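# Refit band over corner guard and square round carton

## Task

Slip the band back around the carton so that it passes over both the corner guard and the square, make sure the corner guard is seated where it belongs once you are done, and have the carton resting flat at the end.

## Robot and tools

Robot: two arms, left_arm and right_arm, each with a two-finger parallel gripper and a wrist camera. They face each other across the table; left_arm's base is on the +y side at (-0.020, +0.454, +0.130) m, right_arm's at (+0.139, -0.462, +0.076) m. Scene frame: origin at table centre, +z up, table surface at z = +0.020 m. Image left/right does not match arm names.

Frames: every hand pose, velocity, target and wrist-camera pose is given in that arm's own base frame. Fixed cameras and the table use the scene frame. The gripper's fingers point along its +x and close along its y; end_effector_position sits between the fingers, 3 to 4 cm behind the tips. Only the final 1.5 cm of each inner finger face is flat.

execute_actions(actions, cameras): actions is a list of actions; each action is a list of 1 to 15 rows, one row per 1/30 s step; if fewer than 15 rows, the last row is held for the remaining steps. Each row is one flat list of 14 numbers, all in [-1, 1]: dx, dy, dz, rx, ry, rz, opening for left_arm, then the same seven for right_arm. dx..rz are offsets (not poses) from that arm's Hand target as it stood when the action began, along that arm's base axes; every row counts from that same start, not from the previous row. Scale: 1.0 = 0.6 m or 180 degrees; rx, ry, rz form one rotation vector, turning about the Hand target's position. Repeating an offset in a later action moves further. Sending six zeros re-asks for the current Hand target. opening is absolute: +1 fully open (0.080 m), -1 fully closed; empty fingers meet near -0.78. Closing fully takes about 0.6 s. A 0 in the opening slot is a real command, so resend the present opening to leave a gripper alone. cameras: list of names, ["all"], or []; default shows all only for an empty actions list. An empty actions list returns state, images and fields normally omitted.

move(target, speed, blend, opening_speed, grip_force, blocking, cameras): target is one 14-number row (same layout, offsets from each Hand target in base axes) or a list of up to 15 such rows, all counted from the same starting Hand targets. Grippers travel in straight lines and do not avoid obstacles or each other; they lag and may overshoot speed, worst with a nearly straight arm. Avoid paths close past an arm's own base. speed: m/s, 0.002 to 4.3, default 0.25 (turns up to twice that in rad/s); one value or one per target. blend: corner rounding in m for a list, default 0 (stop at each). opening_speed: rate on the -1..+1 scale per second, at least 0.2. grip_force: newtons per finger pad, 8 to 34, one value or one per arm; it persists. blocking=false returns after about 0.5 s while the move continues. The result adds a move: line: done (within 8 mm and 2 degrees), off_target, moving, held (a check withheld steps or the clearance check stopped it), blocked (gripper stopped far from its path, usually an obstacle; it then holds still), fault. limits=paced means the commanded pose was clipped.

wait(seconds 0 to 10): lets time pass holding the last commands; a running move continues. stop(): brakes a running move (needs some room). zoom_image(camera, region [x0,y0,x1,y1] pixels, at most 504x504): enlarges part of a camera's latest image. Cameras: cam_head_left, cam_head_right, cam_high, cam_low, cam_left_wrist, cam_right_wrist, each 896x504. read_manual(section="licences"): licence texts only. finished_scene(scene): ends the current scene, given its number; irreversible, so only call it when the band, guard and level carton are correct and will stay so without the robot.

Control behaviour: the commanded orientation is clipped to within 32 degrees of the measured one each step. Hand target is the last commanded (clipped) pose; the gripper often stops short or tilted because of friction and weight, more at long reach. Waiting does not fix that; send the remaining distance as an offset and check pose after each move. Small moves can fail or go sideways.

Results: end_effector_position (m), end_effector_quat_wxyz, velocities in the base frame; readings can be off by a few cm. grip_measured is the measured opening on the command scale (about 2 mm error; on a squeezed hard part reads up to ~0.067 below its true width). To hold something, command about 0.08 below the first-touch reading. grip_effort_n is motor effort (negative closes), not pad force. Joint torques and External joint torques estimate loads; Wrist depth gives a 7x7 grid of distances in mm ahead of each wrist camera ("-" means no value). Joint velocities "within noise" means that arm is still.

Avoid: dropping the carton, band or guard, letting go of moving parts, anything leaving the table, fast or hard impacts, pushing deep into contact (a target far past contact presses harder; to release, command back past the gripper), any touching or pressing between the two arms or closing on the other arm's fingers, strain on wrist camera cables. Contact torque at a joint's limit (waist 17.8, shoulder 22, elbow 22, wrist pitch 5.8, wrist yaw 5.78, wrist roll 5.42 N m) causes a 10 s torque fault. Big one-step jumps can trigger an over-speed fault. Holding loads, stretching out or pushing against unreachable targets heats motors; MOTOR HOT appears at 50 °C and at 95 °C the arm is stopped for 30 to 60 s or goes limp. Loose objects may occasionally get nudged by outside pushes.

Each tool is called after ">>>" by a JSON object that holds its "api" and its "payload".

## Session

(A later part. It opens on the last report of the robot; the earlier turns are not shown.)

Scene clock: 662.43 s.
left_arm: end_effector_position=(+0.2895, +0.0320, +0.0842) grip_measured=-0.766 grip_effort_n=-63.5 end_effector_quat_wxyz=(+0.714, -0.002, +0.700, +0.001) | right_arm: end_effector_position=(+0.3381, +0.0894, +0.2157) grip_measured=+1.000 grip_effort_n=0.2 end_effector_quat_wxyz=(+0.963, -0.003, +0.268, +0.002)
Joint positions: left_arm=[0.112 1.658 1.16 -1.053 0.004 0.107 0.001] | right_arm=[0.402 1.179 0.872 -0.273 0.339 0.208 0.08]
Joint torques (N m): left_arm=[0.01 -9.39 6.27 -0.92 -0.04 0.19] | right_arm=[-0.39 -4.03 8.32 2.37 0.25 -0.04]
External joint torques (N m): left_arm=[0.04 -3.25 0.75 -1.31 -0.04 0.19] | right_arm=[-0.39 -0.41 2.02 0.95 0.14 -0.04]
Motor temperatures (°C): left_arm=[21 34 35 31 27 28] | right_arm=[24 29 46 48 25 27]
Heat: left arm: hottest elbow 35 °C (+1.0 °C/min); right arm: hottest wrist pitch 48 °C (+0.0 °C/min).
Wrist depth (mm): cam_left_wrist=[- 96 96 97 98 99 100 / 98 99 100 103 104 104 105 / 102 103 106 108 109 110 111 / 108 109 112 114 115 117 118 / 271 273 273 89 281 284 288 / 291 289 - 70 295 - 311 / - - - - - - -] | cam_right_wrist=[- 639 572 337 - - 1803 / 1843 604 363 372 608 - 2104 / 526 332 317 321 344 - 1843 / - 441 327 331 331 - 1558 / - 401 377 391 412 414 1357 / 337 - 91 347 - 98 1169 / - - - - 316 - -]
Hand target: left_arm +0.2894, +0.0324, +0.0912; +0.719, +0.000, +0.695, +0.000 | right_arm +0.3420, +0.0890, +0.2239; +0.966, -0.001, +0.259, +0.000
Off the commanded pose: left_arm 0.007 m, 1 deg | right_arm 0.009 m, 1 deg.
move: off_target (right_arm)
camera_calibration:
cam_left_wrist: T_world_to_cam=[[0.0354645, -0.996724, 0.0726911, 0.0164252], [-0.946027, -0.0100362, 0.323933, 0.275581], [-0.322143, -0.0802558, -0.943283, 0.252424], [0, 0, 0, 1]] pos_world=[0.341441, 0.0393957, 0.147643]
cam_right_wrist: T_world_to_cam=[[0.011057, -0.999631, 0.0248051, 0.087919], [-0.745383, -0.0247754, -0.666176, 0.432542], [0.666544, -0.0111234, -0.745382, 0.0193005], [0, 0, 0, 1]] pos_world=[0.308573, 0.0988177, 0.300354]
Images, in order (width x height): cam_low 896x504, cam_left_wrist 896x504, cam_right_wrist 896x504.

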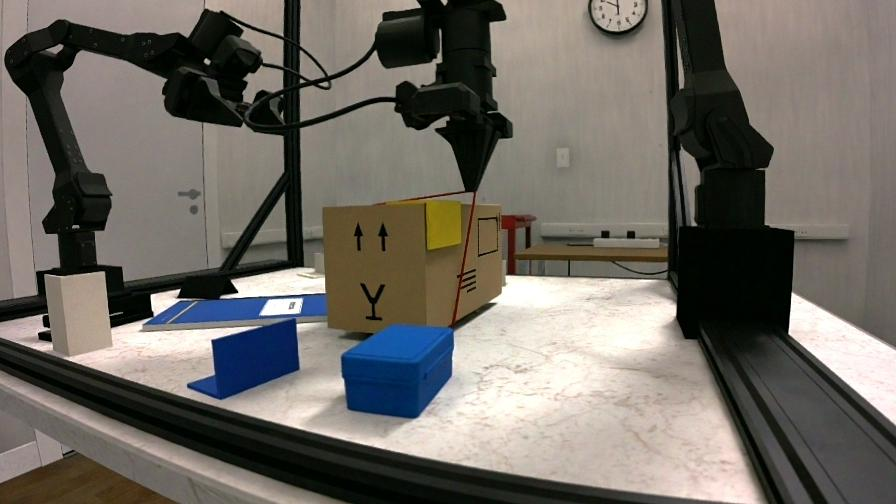

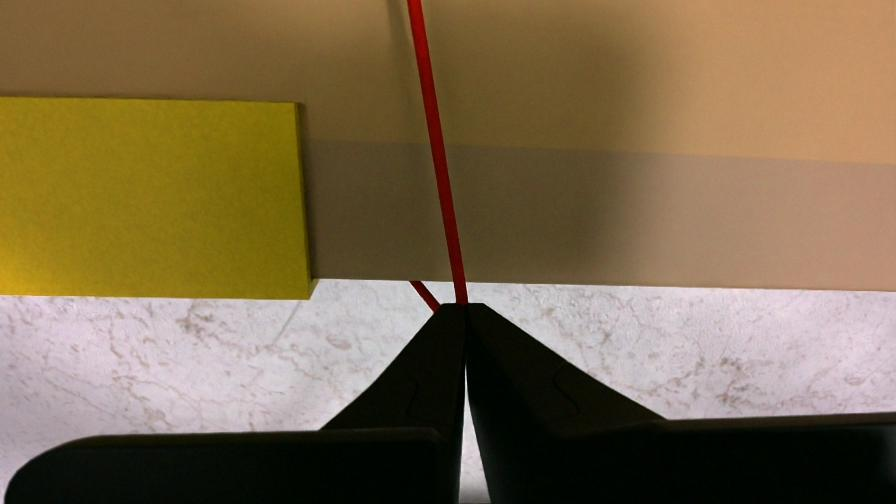

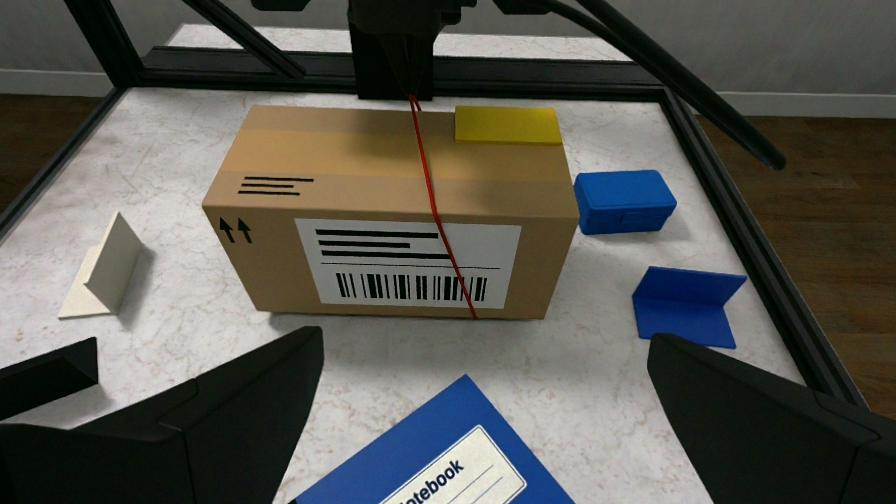

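>>> {"api": "move", "payload": {"target": [[-0.019, 0, 0.0067, 0, 0, 0, -1.0, 0, 0, 0, 0, 0, 0, 1.0], [-0.019, 0.1333, 0.0067, 0, 0, 0, -1.0, 0, 0, 0, 0, 0, 0, 1.0]], "cameras": ["cam_left_wrist", "cam_low", "cam_right_wrist", "cam_head_left"], "speed": 0.08, "blend": 0.004}}

>>> {"api": "zoom_image", "payload": {"camera": "cam_low", "region": [380, 150, 520, 340]}}

>>> {"api": "zoom_image", "payload": {"camera": "cam_right_wrist", "region": [360, 60, 600, 330]}}

Scene clock: 696.43 s.
left_arm: end_effector_position=(+0.2791, +0.1088, +0.0945) grip_measured=-0.766 grip_effort_n=-63.5 end_effector_quat_wxyz=(+0.722, +0.001, +0.692, -0.002) | right_arm: end_effector_position=(+0.3381, +0.0894, +0.2157) grip_measured=+1.000 grip_effort_n=0.2 end_effector_quat_wxyz=(+0.963, -0.003, +0.268, +0.002)
Joint positions: left_arm=[0.38 1.663 1.208 -1.075 0.017 0.384 0.001] | right_arm=[0.402 1.179 0.872 -0.273 0.339 0.208 0.08]
Joint torques (N m): left_arm=[0.77 -6.41 6.55 -0.84 -0.15 0.19] | right_arm=[-0.37 -4.07 8.32 2.37 0.25 -0.04]
External joint torques (N m): left_arm=[0.76 -0.09 0.94 -1.24 -0.17 0.19] | right_arm=[-0.36 -0.37 1.88 0.91 0.14 -0.04]
Heat: left arm: hottest elbow 36 °C (+1.0 °C/min); right arm: hottest wrist pitch 49 °C (+1.0 °C/min).
Wrist depth (mm): cam_left_wrist=[224 227 105 107 108 111 112 / 237 238 107 109 111 116 117 / 211 213 115 115 118 122 123 / 222 224 269 270 276 283 285 / 276 281 281 89 296 298 303 / 293 296 - 70 305 315 321 / - - - - - - -] | cam_right_wrist=[2052 654 745 - 331 - 1829 / 2036 598 355 356 - 2003 1942 / 517 489 318 318 333 533 1816 / 439 350 331 331 331 470 1608 / - 417 391 388 417 - 1402 / - - 357 - - 98 373 / - - 317 - - - -]
Hand target: left_arm +0.2781, +0.1124, +0.0952; +0.719, +0.000, +0.695, +0.000 | right_arm +0.3420, +0.0890, +0.2239; +0.966, -0.001, +0.259, +0.000
Off the commanded pose: left_arm 0.004 m, 1 deg | right_arm 0.009 m, 1 deg.
move: off_target (right_arm)
camera_calibration:
cam_left_wrist: T_world_to_cam=[[0.0246655, -0.997057, 0.0725914, 0.0956561], [-0.953343, -0.00160507, 0.301885, 0.266413], [-0.30088, -0.0766507, -0.950577, 0.259359], [0, 0, 0, 1]] pos_world=[0.329659, 0.115682, 0.15917]
cam_right_wrist: T_world_to_cam=[[0.011057, -0.999631, 0.0248051, 0.087919], [-0.745383, -0.0247754, -0.666176, 0.432542], [0.666544, -0.0111234, -0.745382, 0.0193005], [0, 0, 0, 1]] pos_world=[0.308573, 0.0988177, 0.300354]
Images, in order (width x height): cam_head_left 896x504, cam_low 896x504, cam_left_wrist 896x504, cam_right_wrist 896x504.

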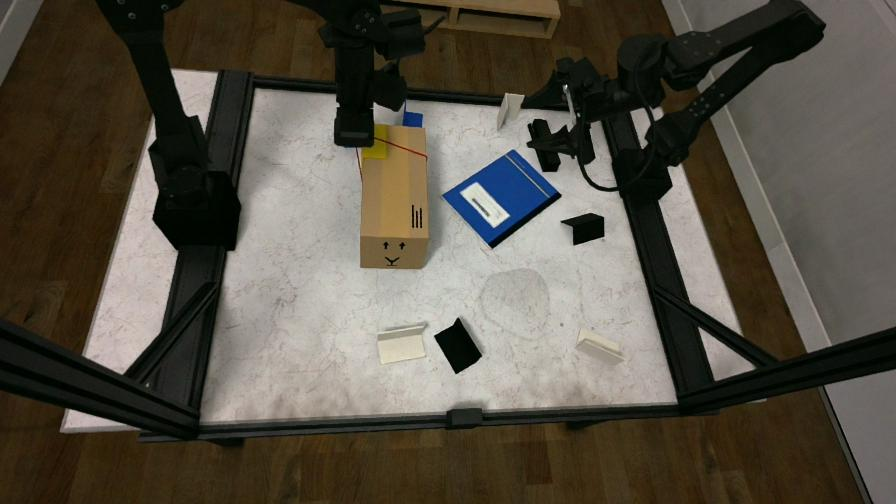

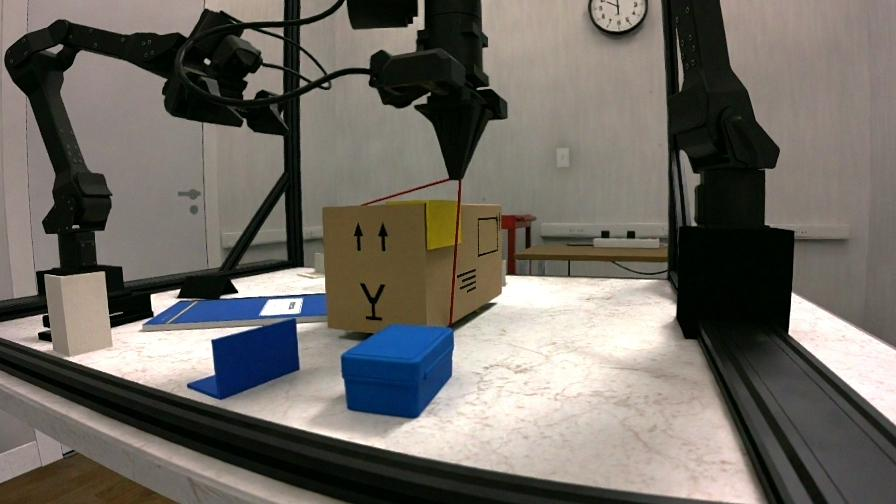

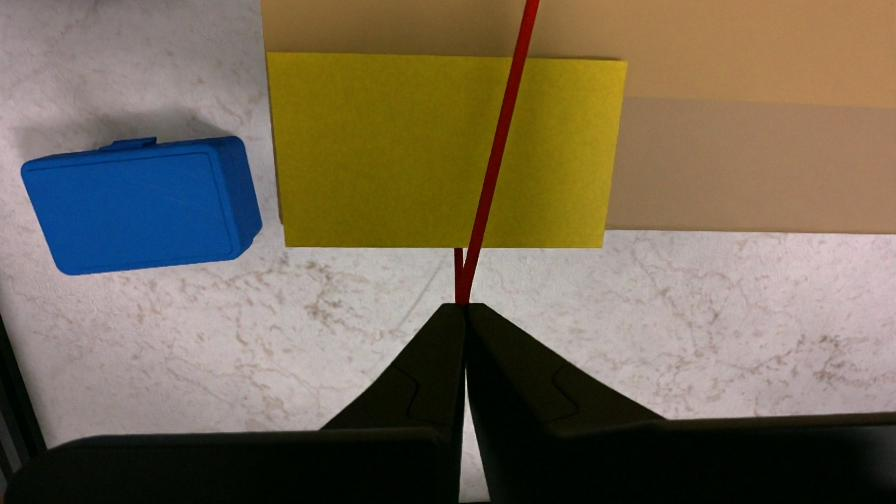

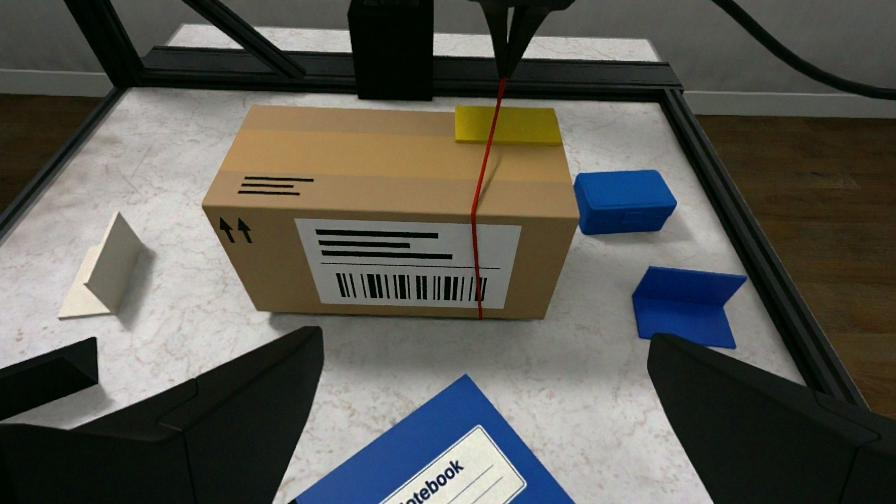

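Scaled by 2.653 from the camera's 896x504 image, which has a finer 1280x720 frame.

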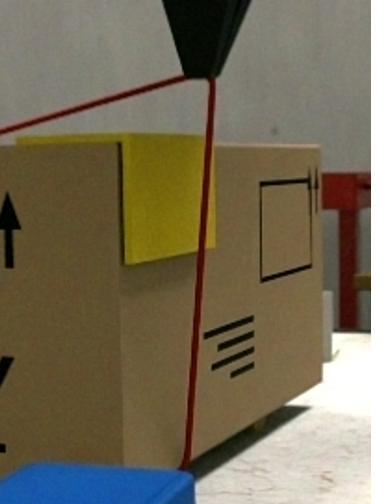

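Scaled by 1.867 from the camera's 896x504 image, which has a finer 1280x720 frame.

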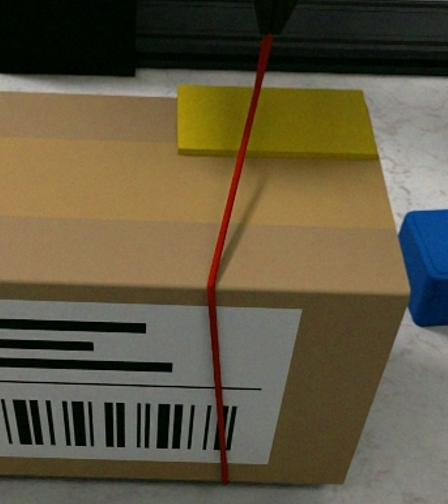

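>>> {"api": "move", "payload": {"target": [0, 0.0667, 0, 0, 0, 0, -1.0, 0, 0, 0, 0, 0, 0, 1.0], "cameras": ["cam_left_wrist", "cam_low", "cam_right_wrist"], "speed": 0.08}}

>>> {"api": "zoom_image", "payload": {"camera": "cam_low", "region": [380, 150, 520, 340]}}

>>> {"api": "zoom_image", "payload": {"camera": "cam_right_wrist", "region": [360, 60, 600, 330]}}

Scene clock: 757.73 s.
left_arm: end_effector_position=(+0.2799, +0.1464, +0.0942) grip_measured=-0.766 grip_effort_n=-63.5 end_effector_quat_wxyz=(+0.722, +0.001, +0.691, -0.006) | right_arm: end_effector_position=(+0.3381, +0.0894, +0.2157) grip_measured=+1.000 grip_effort_n=0.7 end_effector_quat_wxyz=(+0.963, -0.003, +0.268, +0.002)
Joint positions: left_arm=[0.495 1.728 1.28 -1.088 0.027 0.503 0.001] | right_arm=[0.402 1.179 0.872 -0.273 0.339 0.208 0.08]
Joint torques (N m): left_arm=[1.21 -6.88 6.71 -0.75 -0.35 0.19] | right_arm=[-0.36 -4.06 8.34 2.36 0.25 -0.04]
External joint torques (N m): left_arm=[1.21 -0.14 1.14 -1.14 -0.39 0.19] | right_arm=[-0.34 -0.3 1.89 0.9 0.13 -0.05]
Heat: left arm: hottest elbow 38 °C (+2.0 °C/min); right arm: hottest wrist pitch 50 °C (+1.0 °C/min). Fold the right arm in close to its base, or ease its load, before you think long.
Wrist depth (mm): cam_left_wrist=[222 225 229 106 107 110 112 / 233 236 240 109 110 112 117 / 239 211 250 114 117 120 123 / 260 222 265 273 276 280 286 / 270 277 281 89 291 300 306 / 283 296 - 71 - 318 323 / - - - - - - -] | cam_right_wrist=[- - - 711 330 2019 - / 2019 580 360 378 357 - 2316 / 524 497 316 322 324 549 1803 / 436 441 333 331 333 472 1598 / 398 400 390 384 408 415 1343 / - - 349 346 369 98 374 / - - 322 332 328 - -]
Hand target: left_arm +0.2781, +0.1524, +0.0952; +0.719, +0.000, +0.695, +0.000 | right_arm +0.3420, +0.0890, +0.2239; +0.966, -0.001, +0.259, +0.000
Off the commanded pose: left_arm 0.006 m, 1 deg | right_arm 0.009 m, 1 deg.
MOTOR HOT: joint 4 (wrist pitch) of the right arm reports 50 °C; the controller stops that arm at 95 °C. To cool a motor, set the load down, stop pushing, or move to a pose that needs little force.
move: off_target (right_arm)
camera_calibration:
cam_left_wrist: T_world_to_cam=[[0.0198588, -0.996718, 0.0784779, 0.133861], [-0.953403, 0.0047561, 0.301664, 0.266399], [-0.301047, -0.0808118, -0.950179, 0.262839], [0, 0, 0, 1]] pos_world=[0.330454, 0.153395, 0.158876]
cam_right_wrist: T_world_to_cam=[[0.011057, -0.999631, 0.0248051, 0.087919], [-0.745383, -0.0247754, -0.666176, 0.432542], [0.666544, -0.0111234, -0.745382, 0.0193005], [0, 0, 0, 1]] pos_world=[0.308573, 0.0988177, 0.300354]
Images, in order (width x height): cam_low 896x504, cam_left_wrist 896x504, cam_right_wrist 896x504.

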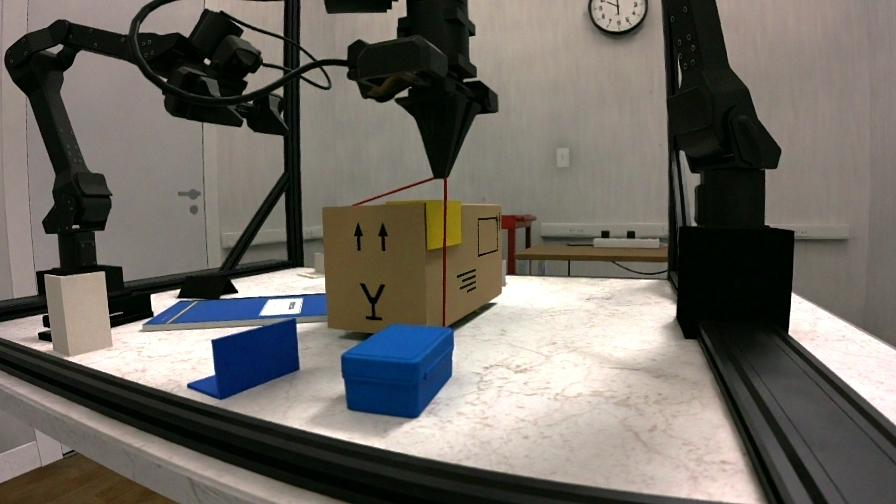

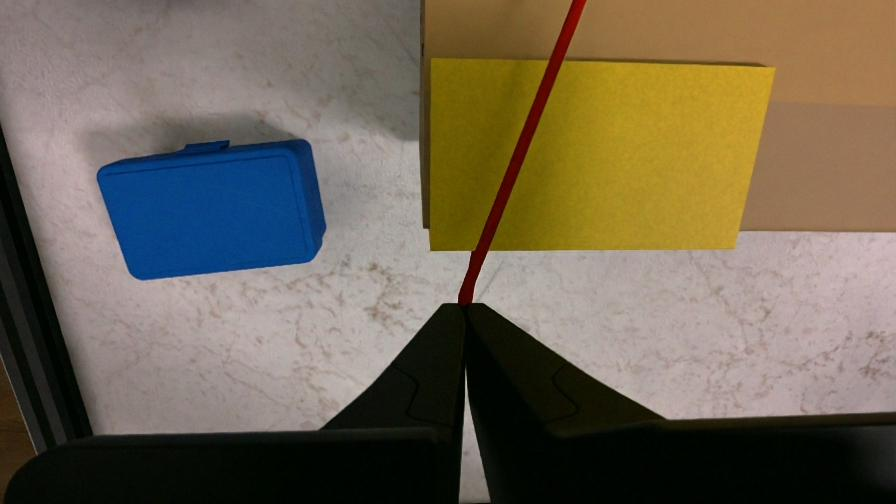

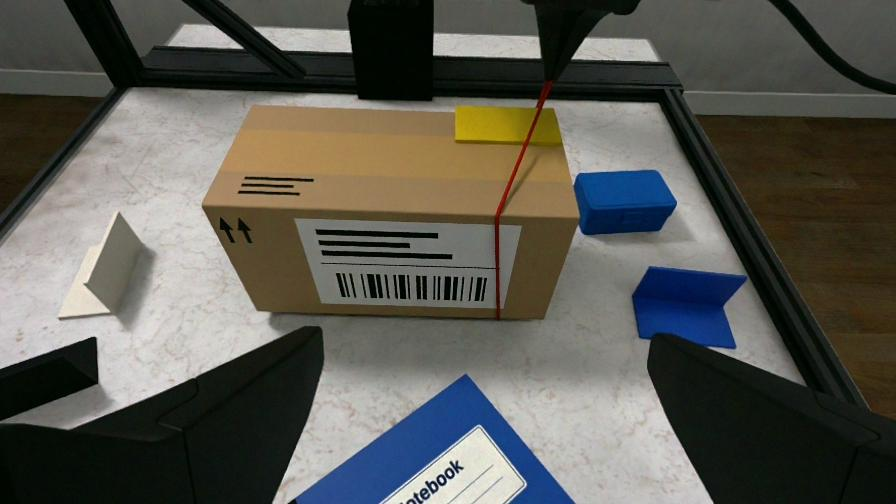

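Scaled by 2.653 from the camera's 896x504 image, which has a finer 1280x720 frame.

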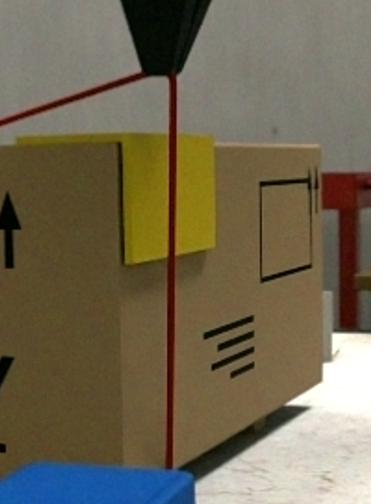

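Scaled by 1.867 from the camera's 896x504 image, which has a finer 1280x720 frame.

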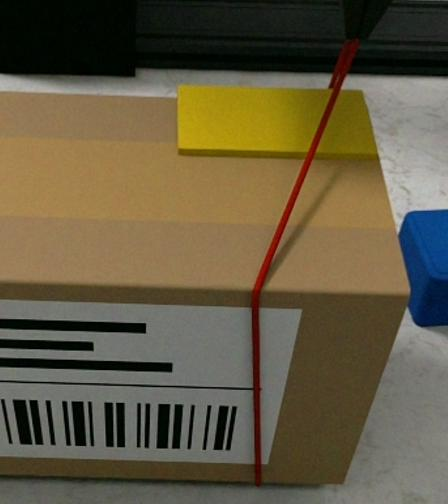

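>>> {"api": "move", "payload": {"target": [0, 0.0367, 0, 0, 0, 0, -1.0, 0, 0, 0, 0, 0, 0, 1.0], "cameras": ["cam_left_wrist", "cam_low", "cam_right_wrist"], "speed": 0.08}}

>>> {"api": "zoom_image", "payload": {"camera": "cam_low", "region": [380, 150, 520, 340]}}

>>> {"api": "zoom_image", "payload": {"camera": "cam_right_wrist", "region": [360, 60, 600, 330]}}

Scene clock: 785.50 s.
left_arm: end_effector_position=(+0.2809, +0.1664, +0.0940) grip_measured=-0.766 grip_effort_n=-63.5 end_effector_quat_wxyz=(+0.723, +0.001, +0.691, -0.009) | right_arm: end_effector_position=(+0.3381, +0.0894, +0.2157) grip_measured=+1.000 grip_effort_n=1.2 end_effector_quat_wxyz=(+0.963, -0.003, +0.268, +0.002)
Joint positions: left_arm=[0.55 1.77 1.33 -1.098 0.033 0.563 0.001] | right_arm=[0.402 1.179 0.872 -0.273 0.339 0.208 0.08]
Joint torques (N m): left_arm=[1.45 -7.24 6.87 -0.7 -0.48 0.19] | right_arm=[-0.4 -4.05 8.36 2.36 0.26 -0.05]
External joint torques (N m): left_arm=[1.44 -0.03 1.18 -1.1 -0.52 0.19] | right_arm=[-0.39 -0.36 1.97 0.92 0.14 -0.05]
Heat: left arm: hottest elbow 38 °C (+1.0 °C/min); right arm: hottest wrist pitch 50 °C (+1.0 °C/min). Fold the right arm in close to its base, or ease its load, before you think long.
Wrist depth (mm): cam_left_wrist=[221 224 229 227 106 110 112 / 232 235 240 240 110 112 114 / 242 212 214 253 117 117 123 / 252 221 226 269 122 124 286 / 265 273 280 89 295 301 309 / 272 295 - 71 305 316 324 / - - - - - - -] | cam_right_wrist=[- - - - 331 - - / 2176 - 353 378 705 1988 2069 / 531 502 317 321 319 - 1803 / - 361 332 331 325 468 1588 / 397 400 378 390 427 - 1343 / - - 91 - - 98 393 / - - 321 317 - - -]
Hand target: left_arm +0.2781, +0.1743, +0.0952; +0.719, +0.001, +0.695, +0.000 | right_arm +0.3420, +0.0890, +0.2239; +0.966, -0.001, +0.259, +0.000
Off the commanded pose: left_arm 0.009 m, 1 deg | right_arm 0.009 m, 1 deg.
MOTOR HOT: still on. Joint 4 (wrist pitch) of the right arm reports 50 °C.
move: off_target (left_arm, right_arm)
camera_calibration:
cam_left_wrist: T_world_to_cam=[[0.0154883, -0.996486, 0.0823154, 0.154689], [-0.953607, 0.010033, 0.300886, 0.266556], [-0.300654, -0.0831568, -0.950101, 0.264936], [0, 0, 0, 1]] pos_world=[0.331448, 0.173503, 0.15878]
cam_right_wrist: T_world_to_cam=[[0.011057, -0.999631, 0.0248051, 0.087919], [-0.745383, -0.0247754, -0.666176, 0.432542], [0.666544, -0.0111234, -0.745382, 0.0193005], [0, 0, 0, 1]] pos_world=[0.308573, 0.0988177, 0.300354]
Images, in order (width x height): cam_low 896x504, cam_left_wrist 896x504, cam_right_wrist 896x504.

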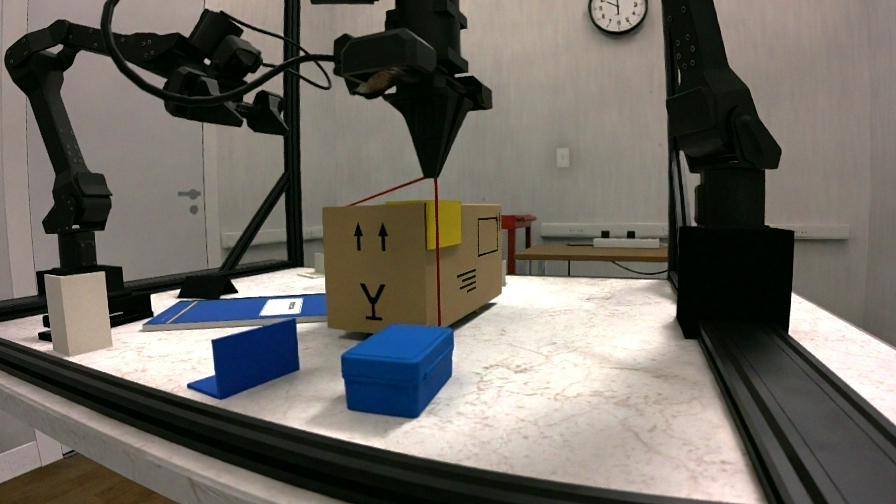

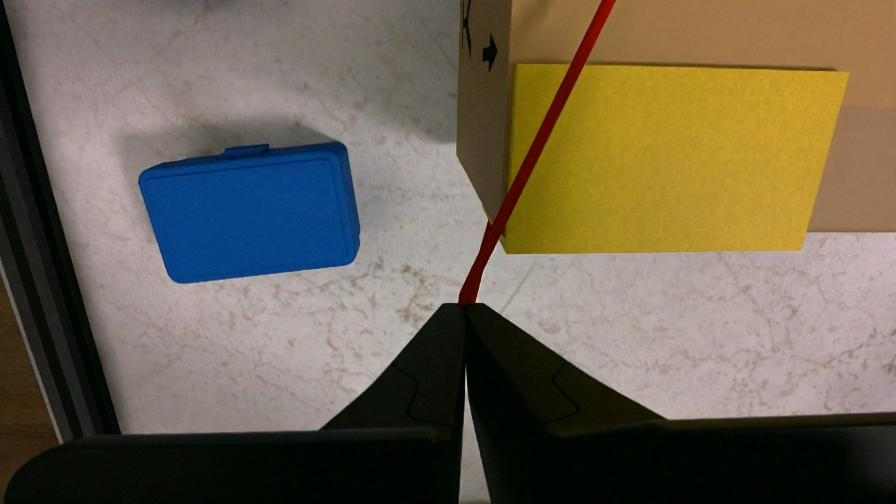

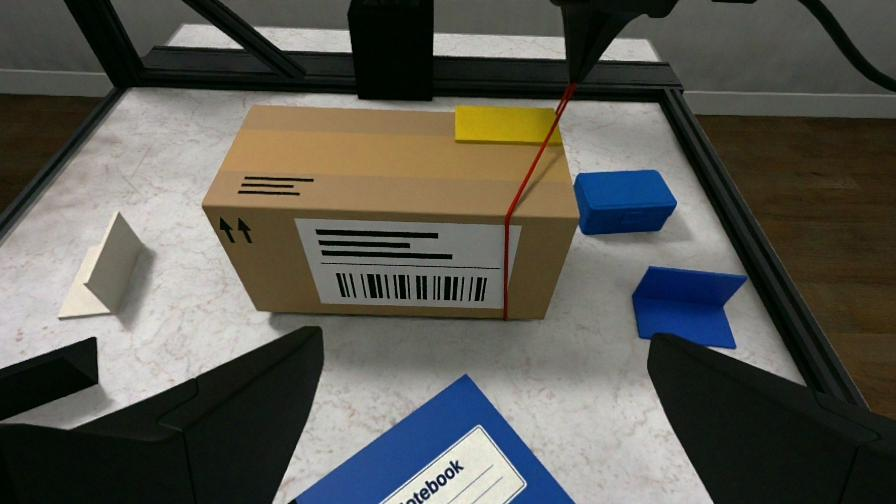

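Scaled by 2.653 from the camera's 896x504 image, which has a finer 1280x720 frame.

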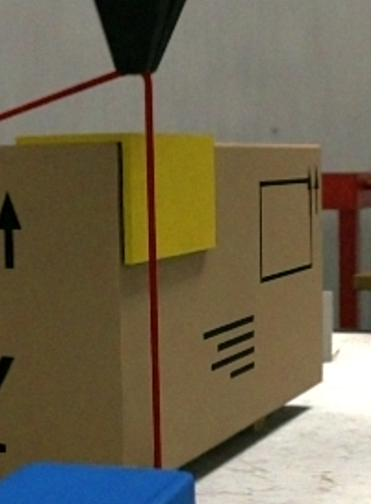

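Scaled by 1.867 from the camera's 896x504 image, which has a finer 1280x720 frame.

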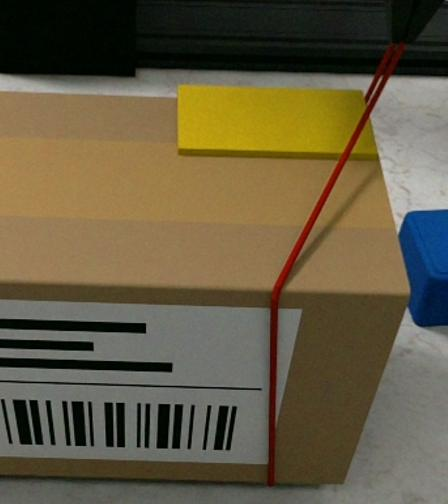

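>>> {"api": "move", "payload": {"target": [0, -0.0932, 0, 0, 0, 0, -1.0, 0, 0, 0, 0, 0, 0, 1.0], "cameras": ["cam_left_wrist", "cam_low", "cam_right_wrist"], "speed": 0.08}}

>>> {"api": "zoom_image", "payload": {"camera": "cam_low", "region": [380, 150, 520, 340]}}

>>> {"api": "zoom_image", "payload": {"camera": "cam_right_wrist", "region": [360, 60, 600, 330]}}

Scene clock: 851.77 s.
left_arm: end_effector_position=(+0.2834, +0.1177, +0.0923) grip_measured=-0.766 grip_effort_n=-63.5 end_effector_quat_wxyz=(+0.721, -0.002, +0.693, -0.007) | right_arm: end_effector_position=(+0.3381, +0.0894, +0.2157) grip_measured=+1.000 grip_effort_n=0.2 end_effector_quat_wxyz=(+0.963, -0.003, +0.268, +0.002)
Joint positions: left_arm=[0.407 1.7 1.24 -1.081 0.027 0.414 0.001] | right_arm=[0.402 1.179 0.872 -0.273 0.339 0.208 0.08]
Joint torques (N m): left_arm=[0.13 -10.1 4.19 -0.6 -0.46 -0.14] | right_arm=[-0.38 -4.07 8.31 2.37 0.26 -0.04]
External joint torques (N m): left_arm=[0.12 -3.46 -1.49 -1.01 -0.49 -0.14] | right_arm=[-0.38 -0.36 1.88 0.91 0.15 -0.04]
Heat: left arm: hottest elbow 37 °C (+0.0 °C/min); right arm: hottest wrist pitch 51 °C (+1.0 °C/min). Fold the right arm in close to its base, or ease its load, before you think long.
Wrist depth (mm): cam_left_wrist=[221 222 103 105 106 109 110 / 231 239 106 107 109 113 116 / 207 211 113 113 116 121 122 / 218 219 242 119 121 281 286 / 272 278 279 89 294 294 303 / 288 291 - 70 304 316 324 / - - - - - - -] | cam_right_wrist=[- - 566 682 346 - - / 2052 587 370 626 - 2104 2104 / 550 323 316 324 330 563 1898 / 424 421 332 330 356 473 1618 / 397 - 391 387 414 417 1365 / - - 99 - 369 98 376 / - - - - 337 - -]
Hand target: left_arm +0.2781, +0.1184, +0.0952; +0.719, +0.001, +0.695, +0.000 | right_arm +0.3420, +0.0890, +0.2239; +0.966, -0.001, +0.259, +0.000
Off the commanded pose: left_arm 0.006 m, 1 deg | right_arm 0.009 m, 1 deg.
MOTOR HOT: still on. Joint 4 (wrist pitch) of the right arm reports 51 °C.
move: off_target (right_arm)
camera_calibration:
cam_left_wrist: T_world_to_cam=[[0.0209885, -0.996269, 0.0837077, 0.104516], [-0.951824, 0.005708, 0.306591, 0.269418], [-0.305925, -0.0861098, -0.948153, 0.261587], [0, 0, 0, 1]] pos_world=[0.334271, 0.125113, 0.156675]
cam_right_wrist: T_world_to_cam=[[0.011057, -0.999631, 0.0248051, 0.087919], [-0.745383, -0.0247754, -0.666176, 0.432542], [0.666544, -0.0111234, -0.745382, 0.0193005], [0, 0, 0, 1]] pos_world=[0.308573, 0.0988177, 0.300354]
Images, in order (width x height): cam_low 896x504, cam_left_wrist 896x504, cam_right_wrist 896x504.

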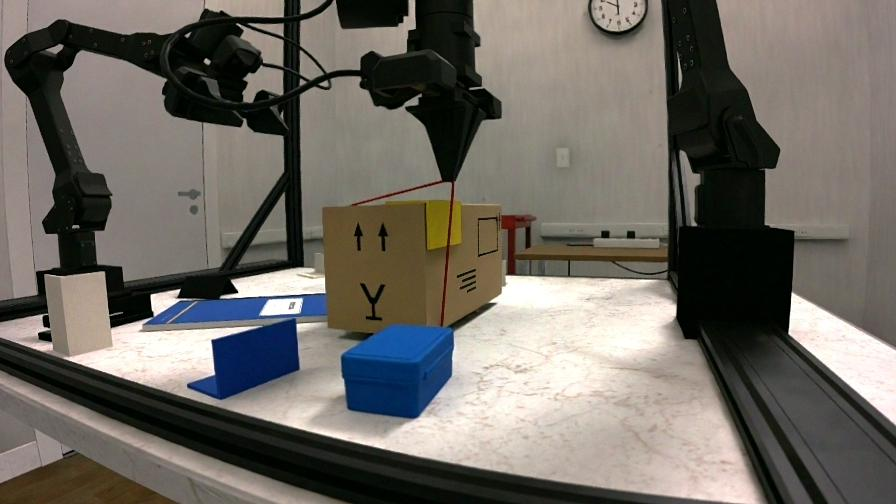

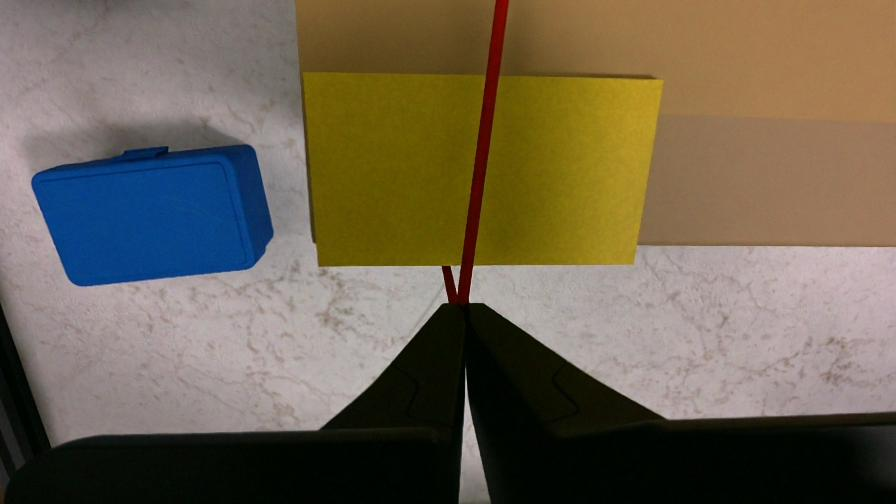

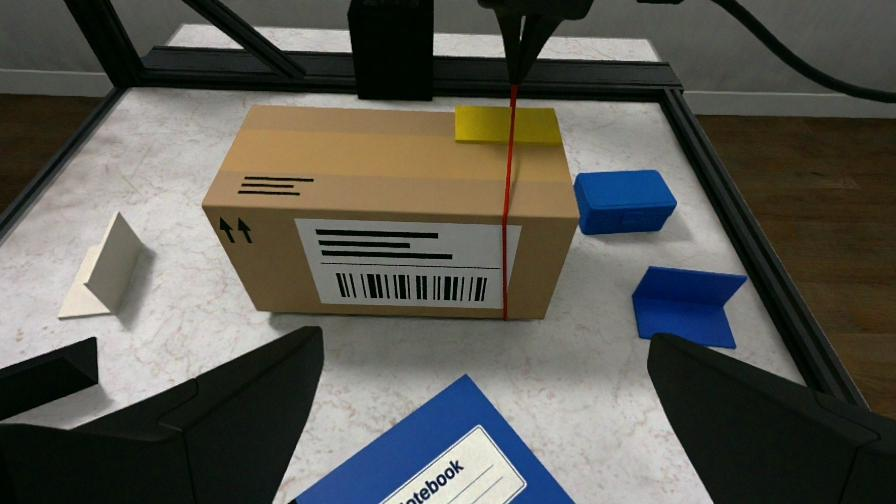

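Scaled by 2.653 from the camera's 896x504 image, which has a finer 1280x720 frame.

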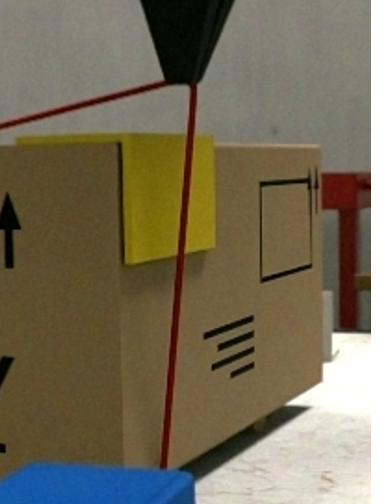

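Scaled by 1.867 from the camera's 896x504 image, which has a finer 1280x720 frame.

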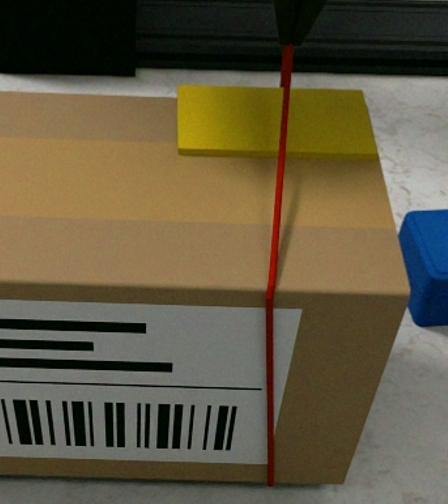

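>>> {"api": "move", "payload": {"target": [0.0258, -0.007, -0.0395, 0, 0, 0, -1.0, 0, 0, 0, 0, 0, 0, 1.0], "cameras": ["cam_left_wrist", "cam_low", "cam_right_wrist"], "speed": 0.05}}

>>> {"api": "zoom_image", "payload": {"camera": "cam_low", "region": [400, 170, 500, 260]}}

>>> {"api": "zoom_image", "payload": {"camera": "cam_right_wrist", "region": [440, 70, 600, 230]}}

Scene clock: 872.63 s.
left_arm: end_effector_position=(+0.2970, +0.1148, +0.0776) grip_measured=-0.766 grip_effort_n=-63.5 end_effector_quat_wxyz=(+0.727, +0.001, +0.686, -0.001) | right_arm: end_effector_position=(+0.3381, +0.0894, +0.2157) grip_measured=+1.000 grip_effort_n=0.7 end_effector_quat_wxyz=(+0.963, -0.003, +0.268, +0.002)
Joint positions: left_arm=[0.379 1.737 1.222 -1.001 0.021 0.382 0.001] | right_arm=[0.402 1.179 0.872 -0.273 0.339 0.208 0.08]
Joint torques (N m): left_arm=[-0.16 -6.37 4.24 -0.15 -0.29 -0.15] | right_arm=[-0.37 -4.05 8.38 2.36 0.25 -0.04]
External joint torques (N m): left_arm=[-0.17 0.48 -1.33 -0.58 -0.31 -0.15] | right_arm=[-0.38 -0.29 1.9 0.89 0.14 -0.04]
Heat: left arm: hottest shoulder 35 °C (+4.0 °C/min); right arm: hottest wrist pitch 51 °C (+1.0 °C/min). Fold the right arm in close to its base, or ease its load, before you think long.
Wrist depth (mm): cam_left_wrist=[211 212 91 91 93 94 96 / 221 223 95 97 98 100 101 / 229 230 97 98 100 104 106 / 203 206 103 103 105 110 112 / 255 260 108 98 111 278 282 / 272 274 - 70 282 293 298 / - - - - - - -] | cam_right_wrist=[- - - 284 247 - - / 1972 591 355 361 - 2139 2069 / - 484 316 319 322 1741 1870 / 432 428 332 329 331 451 1539 / 413 - 368 382 397 - 1350 / - - 92 - 358 98 372 / - - 312 - 343 - -]
Hand target: left_arm +0.2936, +0.1143, +0.0715; +0.719, +0.000, +0.695, +0.000 | right_arm +0.3420, +0.0890, +0.2239; +0.966, -0.001, +0.259, +0.000
Off the commanded pose: left_arm 0.007 m, 1 deg | right_arm 0.009 m, 1 deg.
MOTOR HOT: still on. Joint 4 (wrist pitch) of the right arm reports 51 °C.
move: off_target (right_arm)
camera_calibration:
cam_left_wrist: T_world_to_cam=[[0.0242173, -0.997162, 0.0712895, 0.102745], [-0.957731, -0.00269469, 0.287653, 0.291159], [-0.286644, -0.0752423, -0.955078, 0.245072], [0, 0, 0, 1]] pos_world=[0.346613, 0.121678, 0.142986]
cam_right_wrist: T_world_to_cam=[[0.011057, -0.999631, 0.0248051, 0.087919], [-0.745383, -0.0247754, -0.666176, 0.432542], [0.666544, -0.0111234, -0.745382, 0.0193005], [0, 0, 0, 1]] pos_world=[0.308573, 0.0988177, 0.300354]
Images, in order (width x height): cam_low 896x504, cam_left_wrist 896x504, cam_right_wrist 896x504.

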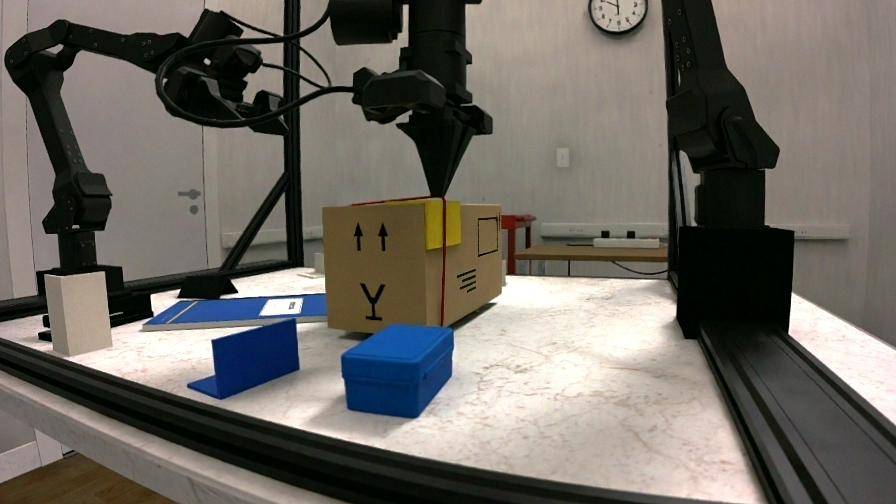

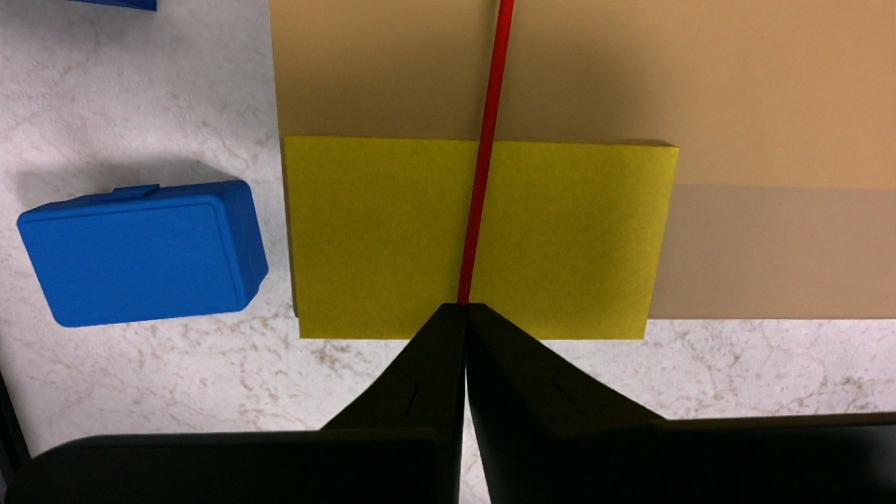

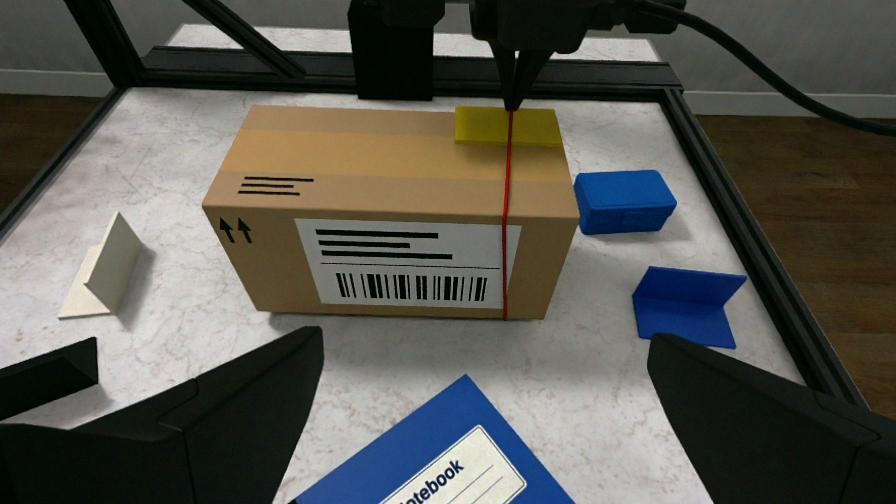

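Scaled by 5.040 from the camera's 896x504 image, which has a finer 1280x720 frame.

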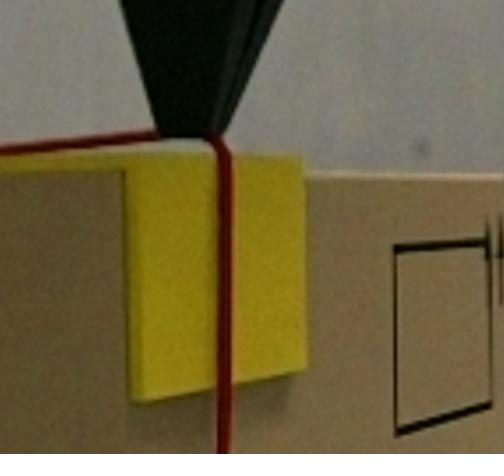

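Scaled by 3.150 from the camera's 896x504 image, which has a finer 1280x720 frame.

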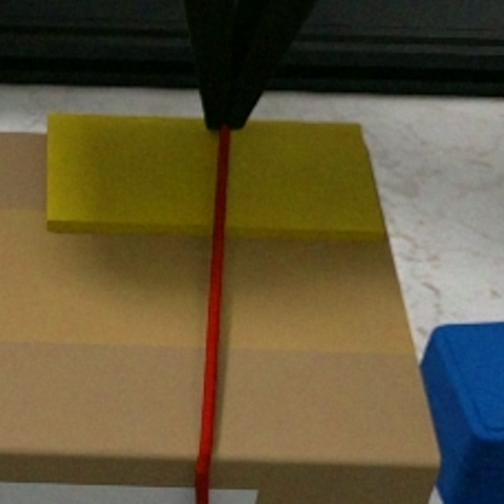

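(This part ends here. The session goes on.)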